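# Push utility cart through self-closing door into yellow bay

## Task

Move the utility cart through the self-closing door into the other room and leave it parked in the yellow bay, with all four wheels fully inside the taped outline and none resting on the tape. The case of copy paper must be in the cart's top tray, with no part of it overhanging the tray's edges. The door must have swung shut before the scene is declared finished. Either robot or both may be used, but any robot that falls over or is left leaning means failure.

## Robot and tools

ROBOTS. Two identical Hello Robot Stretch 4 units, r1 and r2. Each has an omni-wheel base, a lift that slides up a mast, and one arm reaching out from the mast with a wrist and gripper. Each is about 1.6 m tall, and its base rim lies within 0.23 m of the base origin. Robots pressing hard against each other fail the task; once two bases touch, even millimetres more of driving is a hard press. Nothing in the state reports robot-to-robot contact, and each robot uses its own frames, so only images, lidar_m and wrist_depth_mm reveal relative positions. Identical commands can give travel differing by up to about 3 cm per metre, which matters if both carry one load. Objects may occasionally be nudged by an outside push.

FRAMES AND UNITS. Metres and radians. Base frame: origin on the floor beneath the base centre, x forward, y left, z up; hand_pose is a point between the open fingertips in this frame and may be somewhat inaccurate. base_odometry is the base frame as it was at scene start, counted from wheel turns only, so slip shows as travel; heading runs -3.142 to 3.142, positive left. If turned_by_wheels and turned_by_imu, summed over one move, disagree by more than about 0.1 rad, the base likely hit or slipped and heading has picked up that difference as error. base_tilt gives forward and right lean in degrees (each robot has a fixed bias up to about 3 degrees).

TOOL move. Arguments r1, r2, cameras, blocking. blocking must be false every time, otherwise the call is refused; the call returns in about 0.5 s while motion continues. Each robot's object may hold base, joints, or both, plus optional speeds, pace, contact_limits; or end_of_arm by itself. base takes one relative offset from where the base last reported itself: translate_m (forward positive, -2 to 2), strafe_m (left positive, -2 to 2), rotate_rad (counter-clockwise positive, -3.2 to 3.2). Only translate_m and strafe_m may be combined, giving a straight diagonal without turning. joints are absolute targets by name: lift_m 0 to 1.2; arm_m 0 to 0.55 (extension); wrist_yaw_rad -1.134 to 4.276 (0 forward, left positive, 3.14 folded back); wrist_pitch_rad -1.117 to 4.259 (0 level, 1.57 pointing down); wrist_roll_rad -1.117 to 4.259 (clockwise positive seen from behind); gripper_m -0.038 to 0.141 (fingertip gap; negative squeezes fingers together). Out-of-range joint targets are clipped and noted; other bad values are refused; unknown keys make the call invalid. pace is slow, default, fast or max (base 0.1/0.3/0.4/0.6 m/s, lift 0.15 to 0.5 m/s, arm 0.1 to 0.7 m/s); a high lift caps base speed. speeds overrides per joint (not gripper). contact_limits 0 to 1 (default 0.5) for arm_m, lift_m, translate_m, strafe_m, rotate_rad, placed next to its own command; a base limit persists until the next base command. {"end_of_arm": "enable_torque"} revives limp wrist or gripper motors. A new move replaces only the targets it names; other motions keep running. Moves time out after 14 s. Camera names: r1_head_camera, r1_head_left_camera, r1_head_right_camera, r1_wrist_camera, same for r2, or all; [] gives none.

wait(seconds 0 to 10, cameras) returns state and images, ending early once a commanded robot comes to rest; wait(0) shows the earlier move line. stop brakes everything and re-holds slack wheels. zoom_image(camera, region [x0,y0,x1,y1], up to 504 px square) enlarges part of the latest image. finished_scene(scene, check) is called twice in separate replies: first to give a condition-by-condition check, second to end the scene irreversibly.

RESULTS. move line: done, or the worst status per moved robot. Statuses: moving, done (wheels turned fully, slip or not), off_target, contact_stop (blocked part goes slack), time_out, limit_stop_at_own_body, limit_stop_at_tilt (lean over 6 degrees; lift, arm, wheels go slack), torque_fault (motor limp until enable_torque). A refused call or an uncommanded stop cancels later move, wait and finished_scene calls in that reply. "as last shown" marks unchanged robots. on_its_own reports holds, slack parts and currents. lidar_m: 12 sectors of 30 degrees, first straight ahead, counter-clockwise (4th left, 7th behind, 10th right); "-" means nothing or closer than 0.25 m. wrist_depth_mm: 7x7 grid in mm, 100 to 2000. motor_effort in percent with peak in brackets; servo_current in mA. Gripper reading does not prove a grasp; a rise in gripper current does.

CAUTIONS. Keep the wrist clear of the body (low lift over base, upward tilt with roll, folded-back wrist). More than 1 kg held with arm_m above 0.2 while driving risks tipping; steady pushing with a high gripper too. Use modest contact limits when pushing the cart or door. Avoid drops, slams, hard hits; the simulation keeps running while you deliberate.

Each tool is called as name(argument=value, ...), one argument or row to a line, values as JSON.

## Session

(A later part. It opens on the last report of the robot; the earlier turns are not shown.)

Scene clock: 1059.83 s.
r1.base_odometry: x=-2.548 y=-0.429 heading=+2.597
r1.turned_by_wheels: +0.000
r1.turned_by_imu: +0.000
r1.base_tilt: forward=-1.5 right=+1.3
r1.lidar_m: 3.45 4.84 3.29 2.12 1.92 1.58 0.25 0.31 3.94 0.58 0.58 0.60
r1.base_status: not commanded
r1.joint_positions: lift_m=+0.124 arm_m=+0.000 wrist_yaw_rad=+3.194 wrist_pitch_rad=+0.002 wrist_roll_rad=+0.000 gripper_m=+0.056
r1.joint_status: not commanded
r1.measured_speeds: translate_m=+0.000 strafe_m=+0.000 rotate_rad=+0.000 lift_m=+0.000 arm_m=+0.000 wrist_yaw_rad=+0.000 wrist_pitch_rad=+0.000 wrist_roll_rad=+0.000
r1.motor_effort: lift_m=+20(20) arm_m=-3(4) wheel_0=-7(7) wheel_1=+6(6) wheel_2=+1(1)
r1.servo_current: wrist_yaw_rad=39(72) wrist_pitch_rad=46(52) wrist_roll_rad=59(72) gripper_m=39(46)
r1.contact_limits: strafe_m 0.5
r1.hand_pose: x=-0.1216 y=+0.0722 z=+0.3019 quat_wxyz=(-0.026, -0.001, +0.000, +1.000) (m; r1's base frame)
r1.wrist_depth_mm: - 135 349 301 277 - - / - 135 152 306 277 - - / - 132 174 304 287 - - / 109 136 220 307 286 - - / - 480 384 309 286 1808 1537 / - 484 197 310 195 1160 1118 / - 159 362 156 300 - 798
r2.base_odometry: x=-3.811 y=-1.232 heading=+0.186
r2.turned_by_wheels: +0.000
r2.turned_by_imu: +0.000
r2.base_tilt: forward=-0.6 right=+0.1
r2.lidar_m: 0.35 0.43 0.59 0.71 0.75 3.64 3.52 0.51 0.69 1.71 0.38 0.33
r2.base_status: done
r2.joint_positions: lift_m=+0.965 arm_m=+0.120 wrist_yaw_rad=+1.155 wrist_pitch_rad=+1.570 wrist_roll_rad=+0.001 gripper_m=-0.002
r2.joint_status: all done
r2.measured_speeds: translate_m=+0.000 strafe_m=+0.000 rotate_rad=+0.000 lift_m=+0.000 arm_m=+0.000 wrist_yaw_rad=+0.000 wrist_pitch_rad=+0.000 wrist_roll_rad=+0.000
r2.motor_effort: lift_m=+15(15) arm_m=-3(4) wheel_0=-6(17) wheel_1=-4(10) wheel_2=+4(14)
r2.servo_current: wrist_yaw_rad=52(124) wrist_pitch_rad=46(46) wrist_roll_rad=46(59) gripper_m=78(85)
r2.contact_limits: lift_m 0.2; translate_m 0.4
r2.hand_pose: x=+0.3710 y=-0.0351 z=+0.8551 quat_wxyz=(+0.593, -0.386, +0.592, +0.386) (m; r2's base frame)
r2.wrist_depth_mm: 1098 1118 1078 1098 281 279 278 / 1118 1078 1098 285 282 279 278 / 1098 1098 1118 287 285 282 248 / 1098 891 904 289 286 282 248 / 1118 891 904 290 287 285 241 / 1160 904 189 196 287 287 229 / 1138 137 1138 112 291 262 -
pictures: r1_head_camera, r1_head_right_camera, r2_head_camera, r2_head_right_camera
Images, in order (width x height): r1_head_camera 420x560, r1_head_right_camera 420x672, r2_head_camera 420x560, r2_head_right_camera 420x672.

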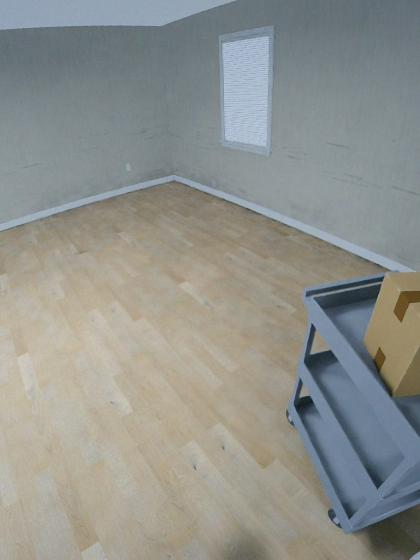

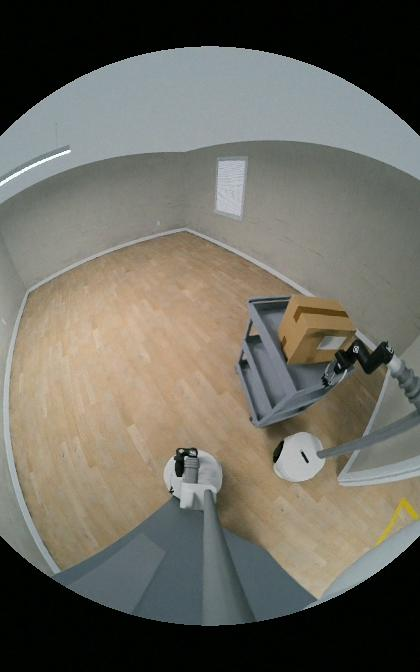

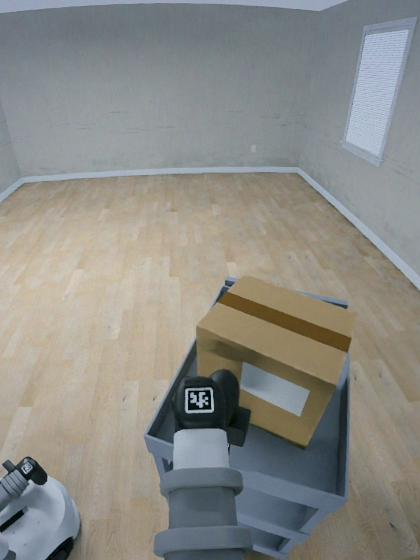

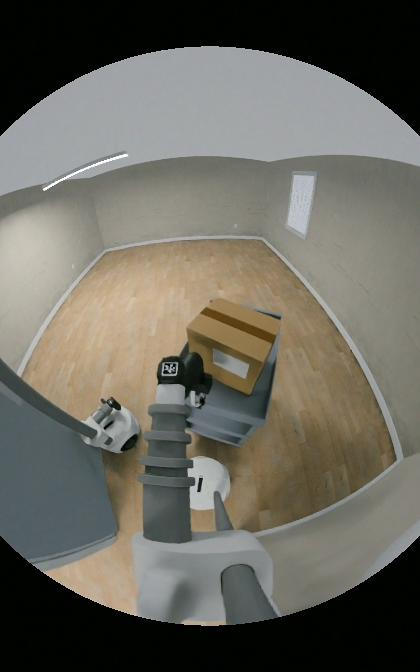

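move(
  blocking=false,
  r2={"joints": {"gripper_m": -0.025}},
  cameras=[],
)

wait(
  seconds=1,
  cameras=["r2_wrist_camera"],
)

Scene clock: 1089.50 s.
move: r2 moving
r1.base_odometry: x=-2.548 y=-0.429 heading=+2.597
r1.turned_by_wheels: +0.000
r1.turned_by_imu: +0.000
r1.base_tilt: forward=-1.6 right=+1.2
r1.lidar_m: 3.47 4.83 3.30 2.11 1.93 1.61 0.25 0.34 3.92 0.59 0.57 0.62
r1.base_status: not commanded
r1.joint_positions: lift_m=+0.124 arm_m=+0.000 wrist_yaw_rad=+3.194 wrist_pitch_rad=+0.002 wrist_roll_rad=+0.000 gripper_m=+0.056
r1.joint_status: not commanded
r1.measured_speeds: translate_m=+0.000 strafe_m=+0.000 rotate_rad=+0.000 lift_m=+0.000 arm_m=+0.000 wrist_yaw_rad=+0.000 wrist_pitch_rad=+0.000 wrist_roll_rad=+0.000
r1.motor_effort: lift_m=+20(20) arm_m=-3(4) wheel_0=-7(7) wheel_1=+6(6) wheel_2=+1(1)
r1.servo_current: wrist_yaw_rad=52(65) wrist_pitch_rad=46(46) wrist_roll_rad=52(59) gripper_m=39(46)
r1.contact_limits: strafe_m 0.5
r1.hand_pose: x=-0.1216 y=+0.0722 z=+0.3019 quat_wxyz=(-0.026, -0.001, +0.000, +1.000) (m; r1's base frame)
r1.wrist_depth_mm: - 135 349 301 277 - - / - 135 152 304 276 - - / - 132 173 306 289 - - / 109 136 220 309 287 - - / - 477 379 309 286 1808 1537 / - 480 197 310 195 1138 1118 / - 159 362 156 300 - 798
r2.base_odometry: x=-3.811 y=-1.232 heading=+0.186
r2.turned_by_wheels: +0.000
r2.turned_by_imu: +0.000
r2.base_tilt: forward=-0.7 right=+0.1
r2.lidar_m: 0.34 0.43 0.60 0.66 0.75 3.61 3.54 0.52 0.69 1.68 0.39 0.31
r2.base_status: not commanded
r2.joint_positions: lift_m=+0.965 arm_m=+0.120 wrist_yaw_rad=+1.156 wrist_pitch_rad=+1.570 wrist_roll_rad=+0.001 gripper_m=-0.021
r2.joint_status: gripper_m moving
r2.measured_speeds: translate_m=+0.000 strafe_m=+0.000 rotate_rad=+0.000 lift_m=+0.000 arm_m=+0.000 wrist_yaw_rad=+0.002 wrist_pitch_rad=+0.000 wrist_roll_rad=+0.000
r2.motor_effort: lift_m=+16(16) arm_m=-4(4) wheel_0=-5(6) wheel_1=-4(5) wheel_2=+4(4)
r2.servo_current: wrist_yaw_rad=59(59) wrist_pitch_rad=39(46) wrist_roll_rad=59(65) gripper_m=150(182)
r2.contact_limits: lift_m 0.2; translate_m 0.4
r2.hand_pose: x=+0.3710 y=-0.0351 z=+0.8550 quat_wxyz=(+0.593, -0.386, +0.592, +0.386) (m; r2's base frame)
r2.wrist_depth_mm: 1098 1098 1060 1098 279 278 276 / 1118 1098 1098 285 281 279 277 / 1118 1118 1098 285 282 281 252 / 1118 891 904 1078 285 281 248 / 1138 904 891 289 285 282 240 / 1138 891 187 202 185 285 230 / 1138 609 - 112 289 264 -
pictures: none
No camera images: "cameras" was empty.

Scene clock: 1089.87 s.
earlier move: r2 done
r1.base_odometry: x=-2.548 y=-0.429 heading=+2.597
r1.turned_by_wheels: +0.000
r1.turned_by_imu: +0.000
r1.base_tilt: forward=-1.6 right=+1.3
r1.lidar_m: 3.43 4.84 3.31 2.14 1.95 1.62 0.25 0.34 3.95 0.58 0.57 0.62
r1.base_status: not commanded
r1.joint_positions: lift_m=+0.124 arm_m=+0.000 wrist_yaw_rad=+3.194 wrist_pitch_rad=+0.002 wrist_roll_rad=+0.000 gripper_m=+0.056
r1.joint_status: not commanded
r1.measured_speeds: translate_m=+0.000 strafe_m=+0.000 rotate_rad=+0.000 lift_m=+0.000 arm_m=+0.000 wrist_yaw_rad=+0.000 wrist_pitch_rad=+0.000 wrist_roll_rad=+0.000
r1.motor_effort: lift_m=+19(20) arm_m=-4(4) wheel_0=-6(7) wheel_1=+6(6) wheel_2=+1(1)
r1.servo_current: wrist_yaw_rad=46(72) wrist_pitch_rad=39(46) wrist_roll_rad=59(72) gripper_m=39(52)
r1.contact_limits: strafe_m 0.5
r1.hand_pose: x=-0.1216 y=+0.0722 z=+0.3019 quat_wxyz=(-0.026, -0.001, +0.000, +1.000) (m; r1's base frame)
r1.wrist_depth_mm: - 135 347 301 278 - - / - 135 152 306 276 - - / - 132 174 306 287 - - / 109 136 220 306 287 - - / - 477 382 309 285 1808 1576 / - 484 197 310 195 1182 1098 / - 160 364 156 301 - 798
r2.base_odometry: x=-3.811 y=-1.232 heading=+0.186
r2.turned_by_wheels: +0.000
r2.turned_by_imu: +0.000
r2.base_tilt: forward=-0.6 right=+0.0
r2.lidar_m: 0.34 0.43 0.60 0.69 0.76 3.64 3.55 0.52 0.68 1.70 0.37 0.33
r2.base_status: not commanded
r2.joint_positions: lift_m=+0.965 arm_m=+0.120 wrist_yaw_rad=+1.156 wrist_pitch_rad=+1.570 wrist_roll_rad=+0.001 gripper_m=-0.023
r2.joint_status: all done
r2.measured_speeds: translate_m=+0.000 strafe_m=+0.000 rotate_rad=+0.000 lift_m=+0.000 arm_m=+0.000 wrist_yaw_rad=+0.000 wrist_pitch_rad=+0.000 wrist_roll_rad=+0.000
r2.motor_effort: lift_m=+16(16) arm_m=-4(4) wheel_0=-6(6) wheel_1=-4(5) wheel_2=+4(4)
r2.servo_current: wrist_yaw_rad=52(59) wrist_pitch_rad=46(46) wrist_roll_rad=39(65) gripper_m=117(182)
r2.contact_limits: lift_m 0.2; translate_m 0.4
r2.hand_pose: x=+0.3710 y=-0.0351 z=+0.8549 quat_wxyz=(+0.593, -0.386, +0.592, +0.386) (m; r2's base frame)
r2.wrist_depth_mm: 1098 1098 1060 1078 279 277 277 / 1118 1118 1098 283 281 279 276 / 1118 1118 1118 286 283 281 251 / 1138 891 917 1078 282 282 248 / 1118 891 878 286 286 285 241 / 1118 904 187 202 183 283 230 / 1138 143 - 112 289 265 -
wait: 0.37 of 1 s (r2 has come to rest)
pictures: r2_wrist_camera
Images, in order (width x height): r2_wrist_camera 616x392.

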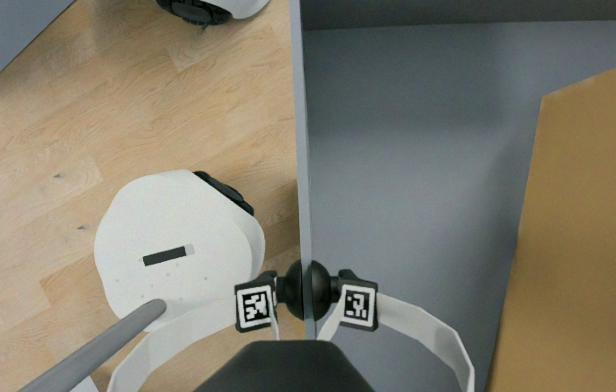

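move(
  blocking=false,
  r2={"base": {"translate_m": -0.3625, "strafe_m": 0.169}, "joints": {"wrist_yaw_rad": 1.24}, "speeds": {"wrist_yaw_rad": 0.05}, "pace": "slow", "contact_limits": {"translate_m": 0.4}},
  cameras=[],
)

wait(
  seconds=6,
  cameras=["r2_wrist_camera", "r2_head_camera", "r1_head_right_camera"],
)

Scene clock: 1096.50 s.
move: r2 moving
r1.base_odometry: x=-2.548 y=-0.429 heading=+2.597
r1.turned_by_wheels: +0.000
r1.turned_by_imu: +0.000
r1.base_tilt: forward=-1.6 right=+1.3
r1.lidar_m: 3.46 4.82 3.30 2.15 1.93 1.60 0.25 0.34 3.89 0.59 0.59 0.62
r1.base_status: not commanded
r1.joint_positions: lift_m=+0.124 arm_m=+0.000 wrist_yaw_rad=+3.194 wrist_pitch_rad=+0.002 wrist_roll_rad=+0.000 gripper_m=+0.056
r1.joint_status: not commanded
r1.measured_speeds: translate_m=+0.000 strafe_m=+0.000 rotate_rad=+0.000 lift_m=+0.000 arm_m=+0.000 wrist_yaw_rad=+0.000 wrist_pitch_rad=+0.000 wrist_roll_rad=+0.000
r1.motor_effort: lift_m=+19(20) arm_m=-4(4) wheel_0=-7(7) wheel_1=+6(6) wheel_2=+1(1)
r1.servo_current: wrist_yaw_rad=33(65) wrist_pitch_rad=39(46) wrist_roll_rad=39(65) gripper_m=39(46)
r1.contact_limits: strafe_m 0.5
r1.hand_pose: x=-0.1216 y=+0.0722 z=+0.3019 quat_wxyz=(-0.026, -0.001, +0.000, +1.000) (m; r1's base frame)
r1.wrist_depth_mm: - 135 347 303 277 - - / - 135 152 304 277 - - / - 132 173 306 287 - - / 109 136 220 307 287 - - / - 477 382 309 286 1863 1537 / - 484 196 310 196 1160 1118 / - 160 362 156 301 - 798
r2.base_odometry: x=-3.825 y=-1.228 heading=+0.185
r2.turned_by_wheels: -0.001
r2.turned_by_imu: +0.000
r2.base_tilt: forward=-0.7 right=+0.1
r2.lidar_m: 0.35 3.96 0.60 0.76 0.74 3.65 3.55 0.51 0.69 1.66 0.38 0.32
r2.base_status: translate_m moving; strafe_m moving
r2.joint_positions: lift_m=+0.965 arm_m=+0.120 wrist_yaw_rad=+1.176 wrist_pitch_rad=+1.570 wrist_roll_rad=+0.001 gripper_m=-0.024
r2.joint_status: wrist_yaw_rad moving
r2.measured_speeds: translate_m=-0.049 strafe_m=+0.023 rotate_rad=+0.000 lift_m=+0.000 arm_m=+0.000 wrist_yaw_rad=+0.041 wrist_pitch_rad=+0.000 wrist_roll_rad=+0.000
r2.motor_effort: lift_m=+16(16) arm_m=-3(4) wheel_0=-14(14) wheel_1=-6(7) wheel_2=+11(11)
r2.servo_current: wrist_yaw_rad=65(65) wrist_pitch_rad=39(46) wrist_roll_rad=52(52) gripper_m=117(117)
r2.contact_limits: lift_m 0.2; translate_m 0.4
r2.hand_pose: x=+0.3717 y=-0.0334 z=+0.8549 quat_wxyz=(+0.589, -0.392, +0.588, +0.392) (m; r2's base frame)
r2.wrist_depth_mm: 1098 1078 1078 1098 282 281 278 / 1098 1098 1098 1078 282 282 279 / 1118 1098 1078 1098 285 282 263 / 1118 878 904 1098 286 283 257 / 1118 891 904 1098 287 287 249 / 1138 904 878 202 181 287 241 / 1160 1138 - 112 290 274 233
pictures: none
No camera images: "cameras" was empty.

Scene clock: 1101.20 s.
earlier move: r2 done
r1.base_odometry: x=-2.548 y=-0.429 heading=+2.597
r1.turned_by_wheels: +0.000
r1.turned_by_imu: +0.000
r1.base_tilt: forward=-1.5 right=+1.3
r1.lidar_m: 3.44 4.84 3.34 2.12 1.94 1.61 0.25 0.34 0.72 0.60 0.64 0.71
r1.base_status: not commanded
r1.joint_positions: lift_m=+0.124 arm_m=+0.000 wrist_yaw_rad=+3.194 wrist_pitch_rad=+0.002 wrist_roll_rad=+0.000 gripper_m=+0.056
r1.joint_status: not commanded
r1.measured_speeds: translate_m=+0.000 strafe_m=+0.000 rotate_rad=+0.000 lift_m=+0.000 arm_m=+0.000 wrist_yaw_rad=+0.000 wrist_pitch_rad=+0.000 wrist_roll_rad=+0.000
r1.motor_effort: lift_m=+20(20) arm_m=-4(4) wheel_0=-7(7) wheel_1=+5(6) wheel_2=+1(1)
r1.servo_current: wrist_yaw_rad=52(72) wrist_pitch_rad=46(52) wrist_roll_rad=33(65) gripper_m=39(46)
r1.contact_limits: strafe_m 0.5
r1.hand_pose: x=-0.1216 y=+0.0722 z=+0.3019 quat_wxyz=(-0.026, -0.001, +0.000, +1.000) (m; r1's base frame)
r1.wrist_depth_mm: - 135 347 301 277 - - / - 135 152 304 276 - - / - 132 174 304 287 - - / 109 136 220 307 286 - - / - 480 382 309 286 1808 1537 / - 484 197 310 195 1160 1118 / - 159 362 156 300 - 798
r2.base_odometry: x=-4.199 y=-1.132 heading=+0.185
r2.turned_by_wheels: +0.000
r2.turned_by_imu: -0.002
r2.base_tilt: forward=-0.6 right=+0.1
r2.lidar_m: 0.33 0.69 0.60 0.51 0.52 3.24 3.10 3.16 0.35 0.54 0.40 0.33
r2.base_status: done
r2.joint_positions: lift_m=+0.965 arm_m=+0.120 wrist_yaw_rad=+1.233 wrist_pitch_rad=+1.575 wrist_roll_rad=+0.001 gripper_m=-0.024
r2.joint_status: all done
r2.measured_speeds: translate_m=+0.000 strafe_m=+0.000 rotate_rad=+0.000 lift_m=+0.000 arm_m=+0.000 wrist_yaw_rad=+0.000 wrist_pitch_rad=+0.000 wrist_roll_rad=+0.000
r2.motor_effort: lift_m=+16(16) arm_m=-3(4) wheel_0=-7(20) wheel_1=-4(9) wheel_2=+3(11)
r2.servo_current: wrist_yaw_rad=52(104) wrist_pitch_rad=39(52) wrist_roll_rad=52(59) gripper_m=104(117)
r2.contact_limits: lift_m 0.2; translate_m 0.4
r2.hand_pose: x=+0.3730 y=-0.0301 z=+0.8549 quat_wxyz=(+0.576, -0.409, +0.578, +0.408) (m; r2's base frame)
r2.wrist_depth_mm: - 1078 1078 1060 1060 1060 1042 / 1118 1078 1078 1060 1098 1060 1060 / 1118 1118 1098 1098 1078 1060 1060 / 1118 891 904 1118 1078 1060 1060 / 1118 904 891 1098 287 286 283 / 1118 904 187 206 185 287 286 / 564 1160 1138 112 293 290 266
wait: 4.70 of 6 s (r2 has come to rest)
pictures: r1_head_right_camera, r2_head_camera, r2_wrist_camera
Images, in order (width x height): r1_head_right_camera 420x672, r2_head_camera 420x560, r2_wrist_camera 616x392.

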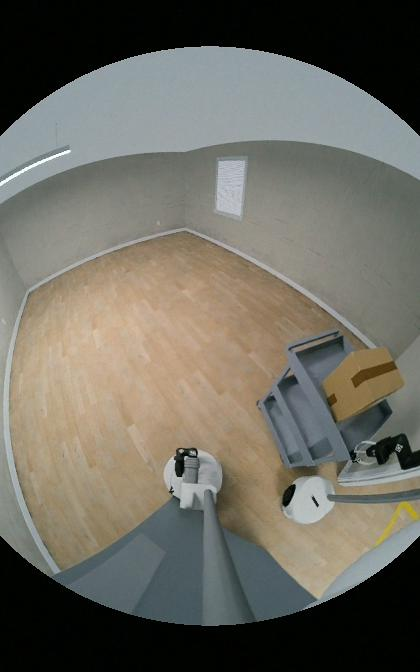

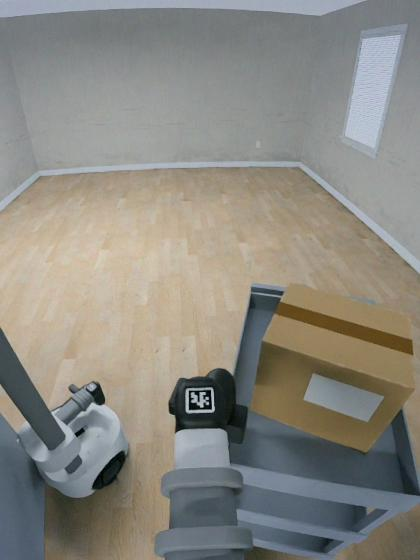

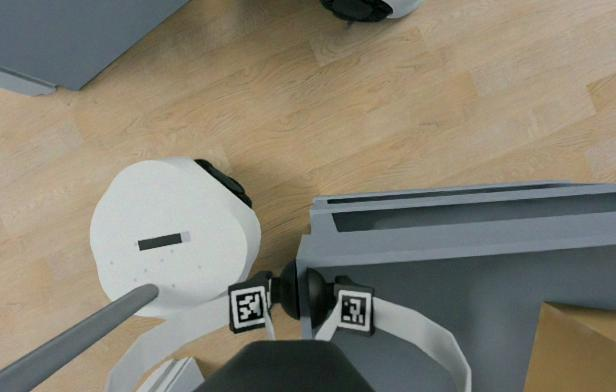

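wait(
  seconds=0,
  cameras=["r2_head_left_camera", "r2_head_right_camera", "r1_head_left_camera"],
)

Scene clock: 1200.83 s.
r1.base_odometry: x=-2.548 y=-0.429 heading=+2.597
r1.turned_by_wheels: +0.000
r1.turned_by_imu: +0.000
r1.base_tilt: forward=-1.5 right=+1.3
r1.lidar_m: 3.44 4.84 3.28 2.16 1.94 1.65 0.25 0.33 0.72 0.63 0.64 0.71
r1.base_status: not commanded
r1.joint_positions: lift_m=+0.124 arm_m=+0.000 wrist_yaw_rad=+3.194 wrist_pitch_rad=+0.002 wrist_roll_rad=+0.000 gripper_m=+0.056
r1.joint_status: not commanded
r1.measured_speeds: translate_m=+0.000 strafe_m=+0.000 rotate_rad=+0.000 lift_m=+0.000 arm_m=+0.000 wrist_yaw_rad=+0.000 wrist_pitch_rad=+0.000 wrist_roll_rad=+0.000
r1.motor_effort: lift_m=+20(20) arm_m=-4(4) wheel_0=-6(7) wheel_1=+5(6) wheel_2=+1(1)
r1.servo_current: wrist_yaw_rad=52(72) wrist_pitch_rad=46(52) wrist_roll_rad=52(65) gripper_m=46(46)
r1.contact_limits: strafe_m 0.5
r1.hand_pose: x=-0.1216 y=+0.0722 z=+0.3019 quat_wxyz=(-0.026, -0.001, +0.000, +1.000) (m; r1's base frame)
r1.wrist_depth_mm: - 135 349 303 278 - - / - 135 152 304 276 - - / - 132 173 306 287 - - / 109 136 220 306 287 - - / - 477 382 310 286 1808 1537 / - 484 197 310 195 1160 1118 / - 159 362 156 300 - 798
r2.base_odometry: x=-4.199 y=-1.132 heading=+0.185
r2.turned_by_wheels: +0.000
r2.turned_by_imu: +0.000
r2.base_tilt: forward=-0.7 right=+0.1
r2.lidar_m: 0.34 0.71 0.62 0.49 0.52 3.27 3.09 3.18 0.35 0.50 0.41 0.32
r2.base_status: done
r2.joint_positions: lift_m=+0.965 arm_m=+0.120 wrist_yaw_rad=+1.233 wrist_pitch_rad=+1.575 wrist_roll_rad=+0.001 gripper_m=-0.024
r2.joint_status: all done
r2.measured_speeds: translate_m=+0.000 strafe_m=+0.000 rotate_rad=+0.000 lift_m=+0.000 arm_m=+0.000 wrist_yaw_rad=+0.000 wrist_pitch_rad=+0.000 wrist_roll_rad=+0.000
r2.motor_effort: lift_m=+16(16) arm_m=-4(4) wheel_0=-7(20) wheel_1=-5(9) wheel_2=+2(11)
r2.servo_current: wrist_yaw_rad=52(104) wrist_pitch_rad=52(52) wrist_roll_rad=59(59) gripper_m=104(117)
r2.contact_limits: lift_m 0.2; translate_m 0.4
r2.hand_pose: x=+0.3730 y=-0.0301 z=+0.8549 quat_wxyz=(+0.576, -0.409, +0.578, +0.408) (m; r2's base frame)
r2.wrist_depth_mm: - 1078 1098 1060 1042 1060 1060 / 1098 1078 1078 1078 1078 1060 1060 / 1098 1098 1078 1078 1078 1060 1078 / 1138 891 891 1098 1060 1078 1078 / 1138 917 878 1118 290 285 285 / 1160 904 187 203 185 287 285 / 564 1138 1118 112 291 289 266
pictures: r1_head_left_camera, r2_head_left_camera, r2_head_right_camera
Images, in order (width x height): r1_head_left_camera 420x672, r2_head_left_camera 420x672, r2_head_right_camera 420x672.

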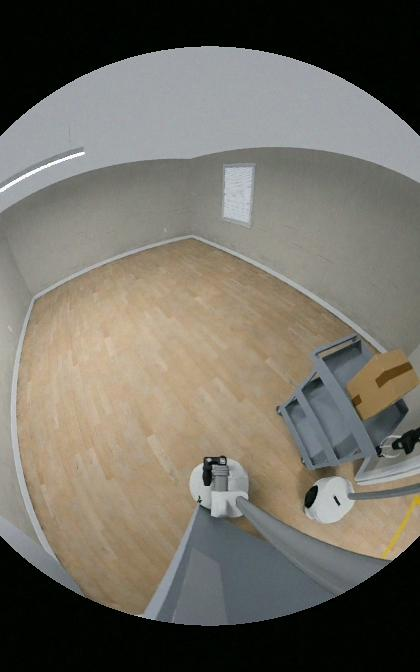

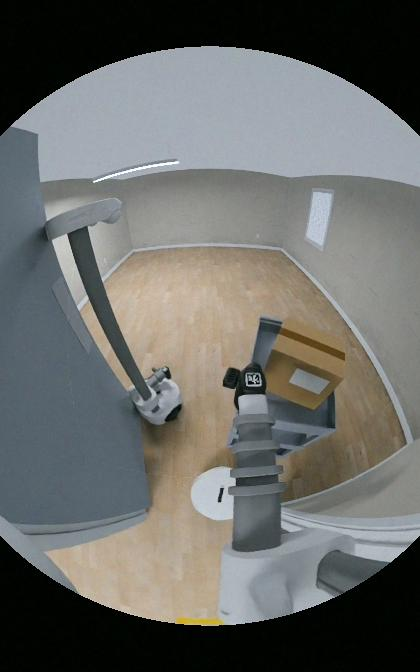

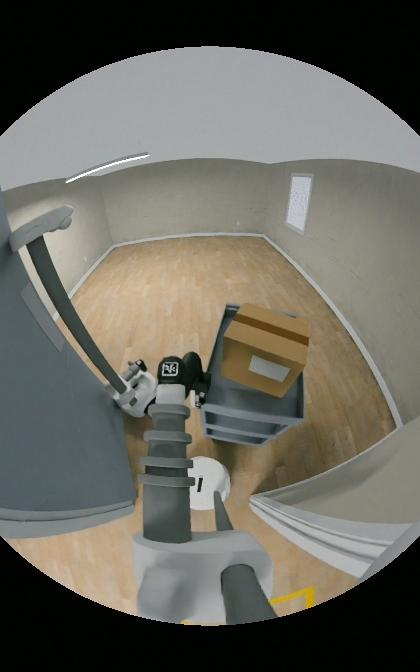

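move(
  blocking=false,
  r2={"base": {"strafe_m": 0.16}, "pace": "slow", "contact_limits": {"strafe_m": 0.4}},
  cameras=[],
)

wait(
  seconds=4,
  cameras=["r2_wrist_camera", "r2_head_camera", "r2_head_right_camera"],
)

Scene clock: 1253.97 s.
move: r2 moving
r1.base_odometry: x=-2.548 y=-0.429 heading=+2.597
r1.turned_by_wheels: +0.000
r1.turned_by_imu: +0.000
r1.base_tilt: forward=-1.6 right=+1.3
r1.lidar_m: 3.49 4.83 3.27 2.15 1.91 1.62 0.25 0.33 0.71 0.61 0.62 0.73
r1.base_status: not commanded
r1.joint_positions: lift_m=+0.124 arm_m=+0.000 wrist_yaw_rad=+3.194 wrist_pitch_rad=+0.002 wrist_roll_rad=+0.000 gripper_m=+0.056
r1.joint_status: not commanded
r1.measured_speeds: translate_m=+0.000 strafe_m=+0.000 rotate_rad=+0.000 lift_m=+0.000 arm_m=+0.000 wrist_yaw_rad=+0.000 wrist_pitch_rad=+0.000 wrist_roll_rad=+0.000
r1.motor_effort: lift_m=+20(20) arm_m=-3(4) wheel_0=-7(7) wheel_1=+6(6) wheel_2=+1(1)
r1.servo_current: wrist_yaw_rad=52(59) wrist_pitch_rad=39(46) wrist_roll_rad=46(65) gripper_m=33(46)
r1.contact_limits: strafe_m 0.5
r1.hand_pose: x=-0.1216 y=+0.0722 z=+0.3019 quat_wxyz=(-0.026, -0.001, +0.000, +1.000) (m; r1's base frame)
r1.wrist_depth_mm: - 135 349 303 277 - - / - 135 152 304 276 - - / - 132 174 304 289 - - / 109 136 220 307 287 - - / - 477 382 309 287 1808 1576 / - 484 196 310 195 1160 1118 / - 159 364 156 300 - 788
r2.base_odometry: x=-4.201 y=-1.118 heading=+0.185
r2.turned_by_wheels: -0.001
r2.turned_by_imu: +0.000
r2.base_tilt: forward=-0.7 right=+0.1
r2.lidar_m: 0.32 0.70 0.57 0.49 0.47 3.25 3.11 3.17 0.36 0.52 0.40 0.35
r2.base_status: strafe_m moving
r2.joint_positions: lift_m=+0.965 arm_m=+0.120 wrist_yaw_rad=+1.233 wrist_pitch_rad=+1.575 wrist_roll_rad=+0.001 gripper_m=-0.024
r2.joint_status: not commanded
r2.measured_speeds: translate_m=+0.000 strafe_m=+0.056 rotate_rad=+0.002 lift_m=+0.000 arm_m=+0.000 wrist_yaw_rad=+0.000 wrist_pitch_rad=+0.000 wrist_roll_rad=+0.000
r2.motor_effort: lift_m=+16(16) arm_m=-4(4) wheel_0=-16(17) wheel_1=+8(8) wheel_2=-1(2)
r2.servo_current: wrist_yaw_rad=46(59) wrist_pitch_rad=46(46) wrist_roll_rad=59(59) gripper_m=104(104)
r2.contact_limits: lift_m 0.2; strafe_m 0.4
r2.hand_pose: x=+0.3730 y=-0.0302 z=+0.8549 quat_wxyz=(+0.576, -0.409, +0.578, +0.408) (m; r2's base frame)
r2.wrist_depth_mm: - 1078 1078 1078 1078 1060 1060 / 1098 1078 1098 1078 1078 1042 1060 / 1118 1098 1078 1060 1060 1060 1060 / 1138 878 878 1098 1098 1098 - / 1160 891 878 1098 289 287 286 / 1138 904 186 202 185 287 285 / 554 1118 - 112 291 290 270
pictures: none
No camera images: "cameras" was empty.

Scene clock: 1256.20 s.
earlier move: r2 done
r1.base_odometry: x=-2.548 y=-0.429 heading=+2.597
r1.turned_by_wheels: +0.000
r1.turned_by_imu: +0.000
r1.base_tilt: forward=-1.6 right=+1.3
r1.lidar_m: 3.46 4.85 3.30 2.14 1.94 1.62 0.25 0.36 0.60 0.47 0.55 0.75
r1.base_status: not commanded
r1.joint_positions: lift_m=+0.124 arm_m=+0.000 wrist_yaw_rad=+3.194 wrist_pitch_rad=+0.002 wrist_roll_rad=+0.000 gripper_m=+0.056
r1.joint_status: not commanded
r1.measured_speeds: translate_m=+0.000 strafe_m=+0.000 rotate_rad=+0.000 lift_m=+0.000 arm_m=+0.000 wrist_yaw_rad=+0.000 wrist_pitch_rad=+0.000 wrist_roll_rad=+0.000
r1.motor_effort: lift_m=+19(20) arm_m=-4(4) wheel_0=-6(7) wheel_1=+6(6) wheel_2=+1(1)
r1.servo_current: wrist_yaw_rad=65(65) wrist_pitch_rad=39(52) wrist_roll_rad=52(85) gripper_m=39(52)
r1.contact_limits: strafe_m 0.5
r1.hand_pose: x=-0.1216 y=+0.0722 z=+0.3019 quat_wxyz=(-0.026, -0.001, +0.000, +1.000) (m; r1's base frame)
r1.wrist_depth_mm: - 135 349 303 278 - - / - 135 152 304 276 - - / - 132 173 304 287 - - / 109 135 220 306 287 - - / - 477 382 310 286 1863 1537 / - 480 197 310 196 1160 1098 / - 159 362 156 300 - 798
r2.base_odometry: x=-4.228 y=-0.975 heading=+0.185
r2.turned_by_wheels: +0.000
r2.turned_by_imu: +0.000
r2.base_tilt: forward=-0.7 right=+0.1
r2.lidar_m: 0.32 0.62 0.43 0.35 0.35 3.26 3.13 3.19 0.51 0.50 0.29 0.30
r2.base_status: done
r2.joint_positions: lift_m=+0.965 arm_m=+0.120 wrist_yaw_rad=+1.233 wrist_pitch_rad=+1.576 wrist_roll_rad=+0.001 gripper_m=-0.024
r2.joint_status: not commanded
r2.measured_speeds: translate_m=+0.000 strafe_m=+0.000 rotate_rad=+0.000 lift_m=+0.000 arm_m=+0.000 wrist_yaw_rad=+0.000 wrist_pitch_rad=+0.000 wrist_roll_rad=+0.000
r2.motor_effort: lift_m=+16(16) arm_m=-4(4) wheel_0=-5(19) wheel_1=+5(8) wheel_2=-3(3)
r2.servo_current: wrist_yaw_rad=46(78) wrist_pitch_rad=52(52) wrist_roll_rad=52(59) gripper_m=98(104)
r2.contact_limits: lift_m 0.2; strafe_m 0.4
r2.hand_pose: x=+0.3729 y=-0.0303 z=+0.8549 quat_wxyz=(+0.576, -0.409, +0.579, +0.407) (m; r2's base frame)
r2.wrist_depth_mm: - - 1078 1098 854 1060 1042 / - - 1078 1078 1060 1078 1078 / 1138 1098 1098 1098 1098 1060 1060 / 1118 891 878 1098 1078 1060 1060 / 1138 891 891 1098 - 1078 1098 / 1160 904 183 204 182 286 - / 591 1098 1138 112 290 289 286
wait: 2.23 of 4 s (r2 has come to rest)
pictures: r2_head_camera, r2_head_right_camera, r2_wrist_camera
Images, in order (width x height): r2_head_camera 420x560, r2_head_right_camera 420x672, r2_wrist_camera 616x392.

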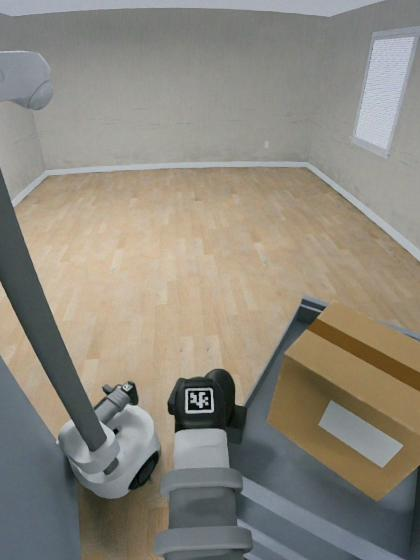

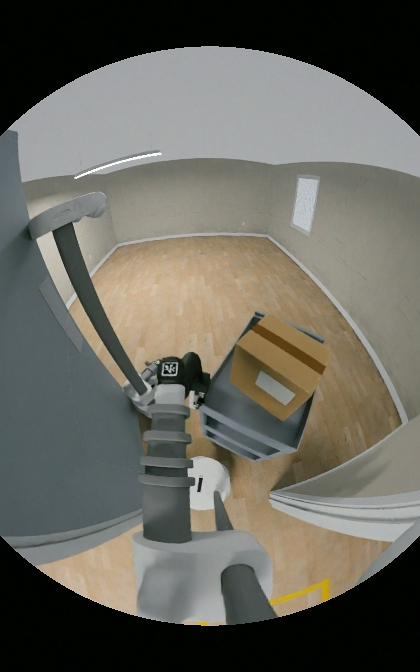

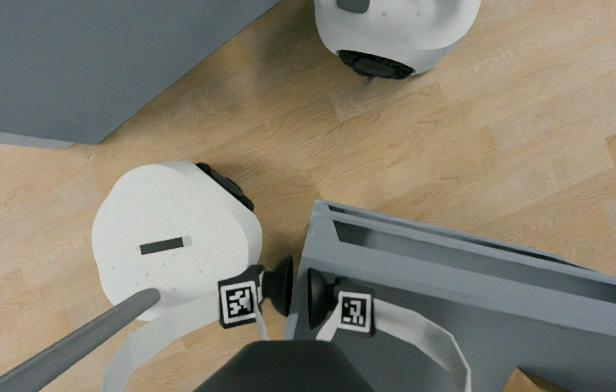

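move(
  blocking=false,
  r2={"joints": {"gripper_m": 0.07}},
  cameras=[],
)

wait(
  seconds=1.5,
  cameras=["r2_wrist_camera"],
)

move(
  blocking=false,
  r2={"joints": {"lift_m": 1.1}, "contact_limits": {"lift_m": 0.3}},
  cameras=[],
)

wait(
  seconds=1.5,
  cameras=["r2_wrist_camera"],
)

Scene clock: 1294.50 s.
move: r2 moving
r1.base_odometry: x=-2.548 y=-0.429 heading=+2.597
r1.turned_by_wheels: +0.000
r1.turned_by_imu: +0.000
r1.base_tilt: forward=-1.6 right=+1.3
r1.lidar_m: 3.49 4.85 3.29 2.15 1.95 1.61 0.25 0.34 0.60 0.46 0.54 0.76
r1.base_status: not commanded
r1.joint_positions: lift_m=+0.124 arm_m=+0.000 wrist_yaw_rad=+3.194 wrist_pitch_rad=+0.002 wrist_roll_rad=+0.000 gripper_m=+0.056
r1.joint_status: not commanded
r1.measured_speeds: translate_m=+0.000 strafe_m=+0.000 rotate_rad=+0.000 lift_m=+0.000 arm_m=+0.000 wrist_yaw_rad=+0.000 wrist_pitch_rad=+0.000 wrist_roll_rad=+0.000
r1.motor_effort: lift_m=+19(20) arm_m=-4(4) wheel_0=-7(7) wheel_1=+6(6) wheel_2=+1(1)
r1.servo_current: wrist_yaw_rad=46(52) wrist_pitch_rad=39(52) wrist_roll_rad=39(65) gripper_m=33(46)
r1.contact_limits: strafe_m 0.5
r1.hand_pose: x=-0.1216 y=+0.0722 z=+0.3019 quat_wxyz=(-0.026, -0.001, +0.000, +1.000) (m; r1's base frame)
r1.wrist_depth_mm: - 135 349 303 277 - - / - 135 152 304 276 - - / - 132 174 306 289 - - / 109 136 220 307 286 - - / - 477 379 310 286 1863 1537 / - 484 196 309 196 1138 1118 / - 159 359 156 300 - 798
r2.base_odometry: x=-4.228 y=-0.975 heading=+0.185
r2.turned_by_wheels: +0.000
r2.turned_by_imu: +0.000
r2.base_tilt: forward=-0.7 right=+0.1
r2.lidar_m: 0.31 0.61 0.40 0.34 0.35 3.26 3.12 3.17 0.50 0.52 0.28 0.29
r2.base_status: not commanded
r2.joint_positions: lift_m=+0.965 arm_m=+0.120 wrist_yaw_rad=+1.233 wrist_pitch_rad=+1.576 wrist_roll_rad=+0.001 gripper_m=+0.002
r2.joint_status: gripper_m moving
r2.measured_speeds: translate_m=+0.000 strafe_m=+0.000 rotate_rad=+0.000 lift_m=+0.000 arm_m=+0.000 wrist_yaw_rad=+0.000 wrist_pitch_rad=+0.000 wrist_roll_rad=+0.000
r2.motor_effort: lift_m=+16(16) arm_m=-4(4) wheel_0=-5(5) wheel_1=+5(5) wheel_2=-3(3)
r2.servo_current: wrist_yaw_rad=59(65) wrist_pitch_rad=52(52) wrist_roll_rad=52(52) gripper_m=98(98)
r2.contact_limits: lift_m 0.2; strafe_m 0.4
r2.hand_pose: x=+0.3729 y=-0.0303 z=+0.8549 quat_wxyz=(+0.576, -0.409, +0.579, +0.407) (m; r2's base frame)
r2.wrist_depth_mm: - - 1078 1078 842 1042 1042 / - - 1098 1078 1078 1060 1042 / 1098 1078 1060 1078 1098 1098 1060 / 1118 878 904 1098 1078 1078 1060 / 1118 891 891 1098 - 1078 1060 / 1118 917 188 203 189 287 286 / 580 1138 1118 112 290 289 286
pictures: none
No camera images: "cameras" was empty.

Scene clock: 1295.67 s.
earlier move: r2 done
r1.base_odometry: x=-2.548 y=-0.429 heading=+2.597
r1.turned_by_wheels: +0.000
r1.turned_by_imu: +0.000
r1.base_tilt: forward=-1.6 right=+1.3
r1.lidar_m: 3.49 4.80 3.29 2.13 1.93 1.61 0.25 0.33 0.60 0.50 0.54 0.76
r1.base_status: not commanded
r1.joint_positions: lift_m=+0.124 arm_m=+0.000 wrist_yaw_rad=+3.194 wrist_pitch_rad=+0.002 wrist_roll_rad=+0.000 gripper_m=+0.056
r1.joint_status: not commanded
r1.measured_speeds: translate_m=+0.000 strafe_m=+0.000 rotate_rad=+0.000 lift_m=+0.000 arm_m=+0.000 wrist_yaw_rad=+0.000 wrist_pitch_rad=+0.000 wrist_roll_rad=+0.000
r1.motor_effort: lift_m=+19(20) arm_m=-4(4) wheel_0=-7(7) wheel_1=+6(6) wheel_2=+1(1)
r1.servo_current: wrist_yaw_rad=46(59) wrist_pitch_rad=39(52) wrist_roll_rad=39(65) gripper_m=46(46)
r1.contact_limits: strafe_m 0.5
r1.hand_pose: x=-0.1216 y=+0.0722 z=+0.3019 quat_wxyz=(-0.026, -0.001, +0.000, +1.000) (m; r1's base frame)
r1.wrist_depth_mm: - 135 349 301 277 - - / - 135 152 304 276 - - / - 132 173 304 287 - - / 109 136 220 307 287 - - / - 480 382 309 286 1863 1537 / - 480 196 310 196 1160 1118 / - 160 362 156 301 - 798
r2.base_odometry: x=-4.228 y=-0.975 heading=+0.185
r2.turned_by_wheels: +0.000
r2.turned_by_imu: +0.000
r2.base_tilt: forward=-0.7 right=+0.1
r2.lidar_m: 0.32 0.62 0.41 0.35 0.36 3.26 3.12 3.17 0.51 0.55 0.30 0.29
r2.base_status: not commanded
r2.joint_positions: lift_m=+0.965 arm_m=+0.120 wrist_yaw_rad=+1.233 wrist_pitch_rad=+1.576 wrist_roll_rad=+0.001 gripper_m=+0.070
r2.joint_status: all done
r2.measured_speeds: translate_m=+0.000 strafe_m=+0.000 rotate_rad=+0.000 lift_m=+0.000 arm_m=+0.000 wrist_yaw_rad=+0.000 wrist_pitch_rad=+0.000 wrist_roll_rad=+0.000
r2.motor_effort: lift_m=+16(16) arm_m=-3(4) wheel_0=-5(5) wheel_1=+5(5) wheel_2=-3(3)
r2.servo_current: wrist_yaw_rad=52(65) wrist_pitch_rad=39(52) wrist_roll_rad=46(59) gripper_m=46(104)
r2.contact_limits: lift_m 0.2; strafe_m 0.4
r2.hand_pose: x=+0.3729 y=-0.0303 z=+0.8549 quat_wxyz=(+0.576, -0.409, +0.579, +0.407) (m; r2's base frame)
r2.wrist_depth_mm: - - 1078 1060 854 1060 1078 / - 1098 1078 1078 1078 1060 1060 / 1138 1098 1078 1098 1078 1078 1078 / 1118 891 891 1098 1098 1060 1060 / 1138 904 891 1098 - 854 1078 / 1138 891 193 290 199 285 283 / 569 1138 1138 112 289 286 285
wait: 1.17 of 1.5 s (r2 has come to rest)
pictures: r2_wrist_camera
Images, in order (width x height): r2_wrist_camera 616x392.

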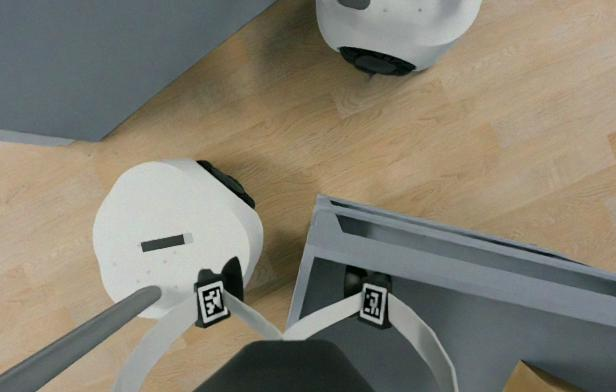

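Scene clock: 1296.17 s.
move: r2 moving
r1.base_odometry: x=-2.548 y=-0.429 heading=+2.597
r1.turned_by_wheels: +0.000
r1.turned_by_imu: +0.000
r1.base_tilt: forward=-1.6 right=+1.3
r1.lidar_m: 3.48 4.83 3.32 2.16 1.92 1.57 0.25 0.34 0.60 0.46 0.54 0.75
r1.base_status: not commanded
r1.joint_positions: lift_m=+0.124 arm_m=+0.000 wrist_yaw_rad=+3.194 wrist_pitch_rad=+0.002 wrist_roll_rad=+0.000 gripper_m=+0.056
r1.joint_status: not commanded
r1.measured_speeds: translate_m=+0.000 strafe_m=+0.000 rotate_rad=+0.000 lift_m=+0.000 arm_m=+0.000 wrist_yaw_rad=+0.000 wrist_pitch_rad=+0.000 wrist_roll_rad=+0.000
r1.motor_effort: lift_m=+20(20) arm_m=-4(4) wheel_0=-7(7) wheel_1=+6(6) wheel_2=+1(1)
r1.servo_current: wrist_yaw_rad=46(52) wrist_pitch_rad=39(46) wrist_roll_rad=46(52) gripper_m=39(46)
r1.contact_limits: strafe_m 0.5
r1.hand_pose: x=-0.1216 y=+0.0722 z=+0.3019 quat_wxyz=(-0.026, -0.001, +0.000, +1.000) (m; r1's base frame)
r1.wrist_depth_mm: - 135 349 303 277 - - / - 135 152 304 276 - - / - 132 174 306 287 - - / 109 136 220 307 286 - - / - 477 379 309 286 1863 1537 / - 484 197 309 195 1160 1118 / - 159 362 156 301 - 798
r2.base_odometry: x=-4.228 y=-0.975 heading=+0.185
r2.turned_by_wheels: +0.000
r2.turned_by_imu: +0.000
r2.base_tilt: forward=-0.7 right=+0.1
r2.lidar_m: 0.32 0.62 0.41 0.34 0.36 3.28 3.13 3.19 0.50 0.53 0.31 0.29
r2.base_status: not commanded
r2.joint_positions: lift_m=+1.003 arm_m=+0.120 wrist_yaw_rad=+1.236 wrist_pitch_rad=+1.574 wrist_roll_rad=+0.001 gripper_m=+0.070
r2.joint_status: lift_m moving
r2.measured_speeds: translate_m=+0.000 strafe_m=+0.000 rotate_rad=+0.001 lift_m=+0.145 arm_m=+0.000 wrist_yaw_rad=+0.051 wrist_pitch_rad=-0.029 wrist_roll_rad=+0.000
r2.motor_effort: lift_m=+22(25) arm_m=-4(4) wheel_0=-5(5) wheel_1=+5(5) wheel_2=-3(3)
r2.servo_current: wrist_yaw_rad=46(59) wrist_pitch_rad=39(52) wrist_roll_rad=46(46) gripper_m=52(59)
r2.contact_limits: lift_m 0.3; strafe_m 0.4
r2.hand_pose: x=+0.3732 y=-0.0295 z=+0.8925 quat_wxyz=(+0.576, -0.410, +0.577, +0.409) (m; r2's base frame)
r2.wrist_depth_mm: - - - 1098 891 1078 1078 / - - 1138 1138 1098 1078 1098 / 1160 1138 1118 1098 1098 1118 1098 / 1160 931 931 1138 1138 1118 1098 / 1160 917 904 1118 309 1118 1118 / 1182 946 192 322 193 319 315 / 591 1160 1138 112 322 319 319
pictures: none
No camera images: "cameras" was empty.

Scene clock: 1297.30 s.
earlier move: r2 done
r1.base_odometry: x=-2.548 y=-0.429 heading=+2.597
r1.turned_by_wheels: +0.000
r1.turned_by_imu: +0.000
r1.base_tilt: forward=-1.6 right=+1.3
r1.lidar_m: 3.46 4.84 3.30 2.13 1.92 1.61 0.25 0.34 0.61 0.47 0.53 0.76
r1.base_status: not commanded
r1.joint_positions: lift_m=+0.124 arm_m=+0.000 wrist_yaw_rad=+3.194 wrist_pitch_rad=+0.002 wrist_roll_rad=+0.000 gripper_m=+0.056
r1.joint_status: not commanded
r1.measured_speeds: translate_m=+0.000 strafe_m=+0.000 rotate_rad=+0.000 lift_m=+0.000 arm_m=+0.000 wrist_yaw_rad=+0.000 wrist_pitch_rad=+0.000 wrist_roll_rad=+0.000
r1.motor_effort: lift_m=+20(20) arm_m=-4(4) wheel_0=-7(7) wheel_1=+6(6) wheel_2=+1(1)
r1.servo_current: wrist_yaw_rad=59(59) wrist_pitch_rad=46(46) wrist_roll_rad=52(59) gripper_m=46(52)
r1.contact_limits: strafe_m 0.5
r1.hand_pose: x=-0.1216 y=+0.0722 z=+0.3019 quat_wxyz=(-0.026, -0.001, +0.000, +1.000) (m; r1's base frame)
r1.wrist_depth_mm: - 135 347 301 278 - - / - 135 152 304 277 - - / - 132 173 304 289 - - / 109 136 220 307 287 - - / - 477 382 309 286 1808 1537 / - 484 197 309 196 1160 1098 / - 159 362 156 300 - 798
r2.base_odometry: x=-4.228 y=-0.975 heading=+0.185
r2.turned_by_wheels: +0.000
r2.turned_by_imu: +0.000
r2.base_tilt: forward=-0.7 right=+0.1
r2.lidar_m: 0.31 0.63 0.42 0.34 0.36 3.26 3.12 3.18 0.51 0.53 0.29 0.29
r2.base_status: not commanded
r2.joint_positions: lift_m=+1.100 arm_m=+0.120 wrist_yaw_rad=+1.237 wrist_pitch_rad=+1.573 wrist_roll_rad=+0.001 gripper_m=+0.070
r2.joint_status: all done
r2.measured_speeds: translate_m=+0.000 strafe_m=+0.000 rotate_rad=+0.000 lift_m=+0.000 arm_m=+0.000 wrist_yaw_rad=+0.000 wrist_pitch_rad=+0.000 wrist_roll_rad=+0.000
r2.motor_effort: lift_m=+21(29) arm_m=-4(4) wheel_0=-4(5) wheel_1=+4(5) wheel_2=-3(3)
r2.servo_current: wrist_yaw_rad=39(59) wrist_pitch_rad=39(52) wrist_roll_rad=46(52) gripper_m=52(59)
r2.contact_limits: lift_m 0.3; strafe_m 0.4
r2.hand_pose: x=+0.3733 y=-0.0293 z=+0.9895 quat_wxyz=(+0.576, -0.410, +0.577, +0.409) (m; r2's base frame)
r2.wrist_depth_mm: - - - 1182 991 1182 1182 / - - 1229 1229 1060 1182 1229 / 1255 1255 1229 1255 1229 1229 1205 / 1281 1308 1008 1229 1255 1205 1205 / 1255 1060 1025 1255 418 1255 1205 / 1281 1281 191 424 191 424 418 / 597 1255 1281 112 424 382 418
wait: 1.13 of 1.5 s (r2 has come to rest)
pictures: r2_wrist_camera
Images, in order (width x height): r2_wrist_camera 616x392.

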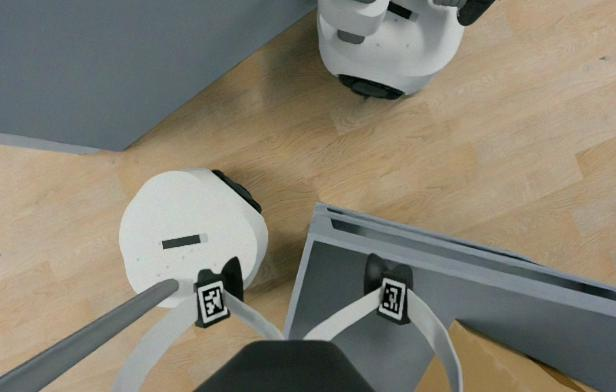

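move(
  blocking=false,
  cameras=["r2_wrist_camera", "r2_head_camera"],
)

Scene clock: 1321.57 s.
r1.base_odometry: x=-2.548 y=-0.429 heading=+2.597
r1.turned_by_wheels: +0.000
r1.turned_by_imu: +0.000
r1.base_tilt: forward=-1.6 right=+1.3
r1.lidar_m: 3.46 4.83 3.34 2.12 1.93 1.62 0.25 0.33 0.60 0.48 0.51 0.75
r1.base_status: not commanded
r1.joint_positions: lift_m=+0.124 arm_m=+0.000 wrist_yaw_rad=+3.194 wrist_pitch_rad=+0.002 wrist_roll_rad=+0.000 gripper_m=+0.056
r1.joint_status: not commanded
r1.measured_speeds: translate_m=+0.000 strafe_m=+0.000 rotate_rad=+0.000 lift_m=+0.000 arm_m=+0.000 wrist_yaw_rad=+0.000 wrist_pitch_rad=+0.000 wrist_roll_rad=+0.000
r1.motor_effort: lift_m=+19(20) arm_m=-4(4) wheel_0=-6(7) wheel_1=+6(6) wheel_2=+1(1)
r1.servo_current: wrist_yaw_rad=39(59) wrist_pitch_rad=39(46) wrist_roll_rad=46(59) gripper_m=46(52)
r1.contact_limits: strafe_m 0.5
r1.hand_pose: x=-0.1216 y=+0.0722 z=+0.3019 quat_wxyz=(-0.026, -0.001, +0.000, +1.000) (m; r1's base frame)
r1.wrist_depth_mm: - 135 349 303 277 - - / - 135 152 304 274 - - / - 132 173 307 287 - - / 109 136 220 306 286 - - / - 477 379 309 286 1808 1537 / - 484 197 310 195 1160 1118 / - 159 362 156 300 - 788
r2.base_odometry: x=-4.228 y=-0.975 heading=+0.185
r2.turned_by_wheels: +0.000
r2.turned_by_imu: +0.000
r2.base_tilt: forward=-0.7 right=+0.0
r2.lidar_m: 0.31 0.61 0.43 0.36 0.35 3.30 3.12 3.18 0.51 0.52 0.30 0.28
r2.base_status: not commanded
r2.joint_positions: lift_m=+1.100 arm_m=+0.120 wrist_yaw_rad=+1.237 wrist_pitch_rad=+1.573 wrist_roll_rad=+0.001 gripper_m=+0.070
r2.joint_status: all done
r2.measured_speeds: translate_m=+0.000 strafe_m=+0.000 rotate_rad=+0.000 lift_m=+0.000 arm_m=+0.000 wrist_yaw_rad=+0.000 wrist_pitch_rad=+0.000 wrist_roll_rad=+0.000
r2.motor_effort: lift_m=+21(29) arm_m=-4(4) wheel_0=-4(5) wheel_1=+4(5) wheel_2=-3(3)
r2.servo_current: wrist_yaw_rad=46(59) wrist_pitch_rad=33(52) wrist_roll_rad=52(52) gripper_m=46(59)
r2.contact_limits: lift_m 0.3; strafe_m 0.4
r2.hand_pose: x=+0.3733 y=-0.0293 z=+0.9895 quat_wxyz=(+0.576, -0.410, +0.577, +0.409) (m; r2's base frame)
r2.wrist_depth_mm: - - - 1182 991 1205 1182 / - - 1255 1229 1060 1205 1205 / 1281 1255 1229 1255 1229 1229 1182 / 1281 1281 1008 1229 1229 1205 1205 / 1255 1042 1060 1255 415 1205 1205 / 1281 1255 191 424 191 421 418 / 591 1281 1229 112 424 379 415
pictures: r2_head_camera, r2_wrist_camera
Images, in order (width x height): r2_head_camera 420x560, r2_wrist_camera 616x392.

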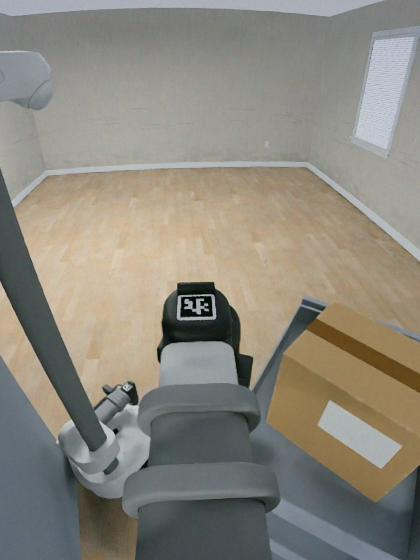

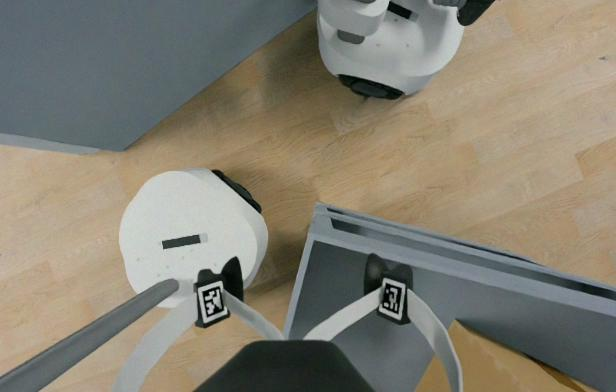

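move(
  blocking=false,
  r2={"base": {"translate_m": -0.13, "strafe_m": -0.177}, "joints": {"wrist_yaw_rad": 0.96}, "contact_limits": {"strafe_m": 0.3}, "pace": "default"},
  cameras=[],
)

wait(
  seconds=2,
  cameras=["r2_wrist_camera", "r2_head_camera", "r2_head_right_camera"],
)

Scene clock: 1335.30 s.
move: r2 moving
r1.base_odometry: x=-2.548 y=-0.429 heading=+2.597
r1.turned_by_wheels: +0.000
r1.turned_by_imu: +0.000
r1.base_tilt: forward=-1.6 right=+1.3
r1.lidar_m: 3.45 4.82 3.31 2.12 1.95 1.61 0.25 0.33 0.63 0.50 0.52 0.77
r1.base_status: not commanded
r1.joint_positions: lift_m=+0.124 arm_m=+0.000 wrist_yaw_rad=+3.194 wrist_pitch_rad=+0.002 wrist_roll_rad=+0.000 gripper_m=+0.056
r1.joint_status: not commanded
r1.measured_speeds: translate_m=+0.000 strafe_m=+0.000 rotate_rad=+0.000 lift_m=+0.000 arm_m=+0.000 wrist_yaw_rad=+0.000 wrist_pitch_rad=+0.000 wrist_roll_rad=+0.000
r1.motor_effort: lift_m=+20(20) arm_m=-4(4) wheel_0=-6(7) wheel_1=+6(6) wheel_2=+1(1)
r1.servo_current: wrist_yaw_rad=72(72) wrist_pitch_rad=46(46) wrist_roll_rad=33(59) gripper_m=39(46)
r1.contact_limits: strafe_m 0.5
r1.hand_pose: x=-0.1216 y=+0.0722 z=+0.3019 quat_wxyz=(-0.026, -0.001, +0.000, +1.000) (m; r1's base frame)
r1.wrist_depth_mm: - 135 351 303 277 - - / - 135 152 303 276 - - / - 132 173 307 289 - - / 109 135 220 306 287 - - / - 477 382 309 287 1863 1537 / - 488 197 310 196 1160 1118 / - 160 362 156 300 - 798
r2.base_odometry: x=-4.242 y=-1.004 heading=+0.186
r2.turned_by_wheels: +0.000
r2.turned_by_imu: +0.001
r2.base_tilt: forward=-0.7 right=+0.1
r2.lidar_m: 0.33 0.64 0.44 0.37 0.34 3.25 3.10 3.14 0.48 0.51 0.30 0.28
r2.base_status: translate_m moving; strafe_m moving
r2.joint_positions: lift_m=+1.100 arm_m=+0.120 wrist_yaw_rad=+0.964 wrist_pitch_rad=+1.573 wrist_roll_rad=+0.001 gripper_m=+0.070
r2.joint_status: wrist_yaw_rad moving
r2.measured_speeds: translate_m=-0.073 strafe_m=-0.100 rotate_rad=-0.005 lift_m=+0.000 arm_m=+0.000 wrist_yaw_rad=-0.035 wrist_pitch_rad=+0.000 wrist_roll_rad=+0.000
r2.motor_effort: lift_m=+21(21) arm_m=-4(4) wheel_0=+8(8) wheel_1=-10(11) wheel_2=+10(10)
r2.servo_current: wrist_yaw_rad=33(104) wrist_pitch_rad=39(52) wrist_roll_rad=46(52) gripper_m=52(59)
r2.contact_limits: lift_m 0.3; strafe_m 0.3
r2.hand_pose: x=+0.3623 y=-0.0504 z=+0.9895 quat_wxyz=(+0.626, -0.328, +0.628, +0.327) (m; r2's base frame)
r2.wrist_depth_mm: - - 1229 991 1205 1229 1182 / - - 1229 1229 1229 1229 1205 / - 1255 1255 1229 1205 1229 1205 / 1281 1229 1255 1229 418 418 415 / 1281 1255 1025 1025 421 407 404 / 1308 1255 192 427 191 340 258 / 1281 1255 1255 112 427 294 252
pictures: none
No camera images: "cameras" was empty.

Scene clock: 1337.07 s.
earlier move: r2 done
r1.base_odometry: x=-2.548 y=-0.429 heading=+2.597
r1.turned_by_wheels: +0.000
r1.turned_by_imu: +0.000
r1.base_tilt: forward=-1.6 right=+1.3
r1.lidar_m: 3.46 4.83 3.33 2.14 1.94 1.60 0.25 0.35 0.84 0.52 0.56 0.72
r1.base_status: not commanded
r1.joint_positions: lift_m=+0.124 arm_m=+0.000 wrist_yaw_rad=+3.194 wrist_pitch_rad=+0.002 wrist_roll_rad=+0.000 gripper_m=+0.056
r1.joint_status: not commanded
r1.measured_speeds: translate_m=+0.000 strafe_m=+0.000 rotate_rad=+0.000 lift_m=+0.000 arm_m=+0.000 wrist_yaw_rad=+0.000 wrist_pitch_rad=+0.000 wrist_roll_rad=+0.000
r1.motor_effort: lift_m=+20(20) arm_m=-4(4) wheel_0=-7(7) wheel_1=+5(6) wheel_2=+1(1)
r1.servo_current: wrist_yaw_rad=59(72) wrist_pitch_rad=33(52) wrist_roll_rad=46(65) gripper_m=39(46)
r1.contact_limits: strafe_m 0.5
r1.hand_pose: x=-0.1216 y=+0.0722 z=+0.3019 quat_wxyz=(-0.026, -0.001, +0.000, +1.000) (m; r1's base frame)
r1.wrist_depth_mm: - 135 349 303 277 - - / - 135 152 304 276 - - / - 132 173 306 287 - - / 109 136 220 307 287 - - / - 477 379 310 285 1863 1537 / - 480 197 309 196 1160 1098 / - 160 362 156 301 - 798
r2.base_odometry: x=-4.323 y=-1.173 heading=+0.186
r2.turned_by_wheels: +0.000
r2.turned_by_imu: +0.000
r2.base_tilt: forward=-0.6 right=+0.1
r2.lidar_m: 0.32 0.50 0.60 0.50 0.54 3.14 2.98 3.05 0.32 0.30 2.28 0.30
r2.base_status: done
r2.joint_positions: lift_m=+1.100 arm_m=+0.120 wrist_yaw_rad=+0.963 wrist_pitch_rad=+1.573 wrist_roll_rad=+0.001 gripper_m=+0.070
r2.joint_status: all done
r2.measured_speeds: translate_m=+0.000 strafe_m=+0.000 rotate_rad=+0.000 lift_m=+0.000 arm_m=+0.000 wrist_yaw_rad=+0.000 wrist_pitch_rad=+0.000 wrist_roll_rad=+0.000
r2.motor_effort: lift_m=+21(21) arm_m=-3(4) wheel_0=+3(10) wheel_1=+0(12) wheel_2=+4(11)
r2.servo_current: wrist_yaw_rad=52(104) wrist_pitch_rad=39(52) wrist_roll_rad=39(59) gripper_m=52(59)
r2.contact_limits: lift_m 0.3; strafe_m 0.3
r2.hand_pose: x=+0.3623 y=-0.0505 z=+0.9895 quat_wxyz=(+0.626, -0.327, +0.628, +0.327) (m; r2's base frame)
r2.wrist_depth_mm: - - 1205 1229 418 410 264 / - 1255 1255 1255 413 373 255 / 1281 1255 1255 1205 418 347 245 / 1205 1255 1255 1229 421 325 232 / 1255 1255 1025 1255 418 307 223 / 1281 1255 192 1255 193 277 217 / 1281 1281 1255 112 427 238 204
wait: 1.77 of 2 s (r2 has come to rest)
pictures: r2_head_camera, r2_head_right_camera, r2_wrist_camera
Images, in order (width x height): r2_head_camera 420x560, r2_head_right_camera 420x672, r2_wrist_camera 616x392.

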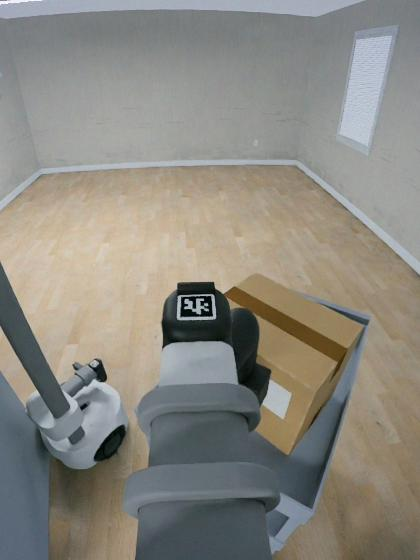

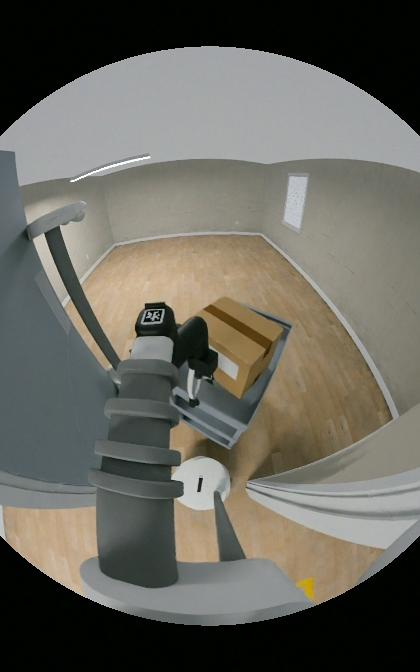

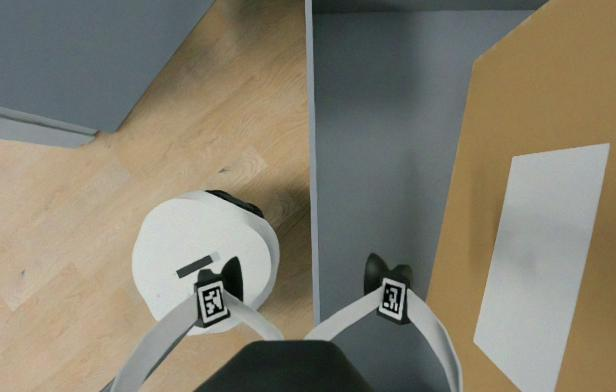

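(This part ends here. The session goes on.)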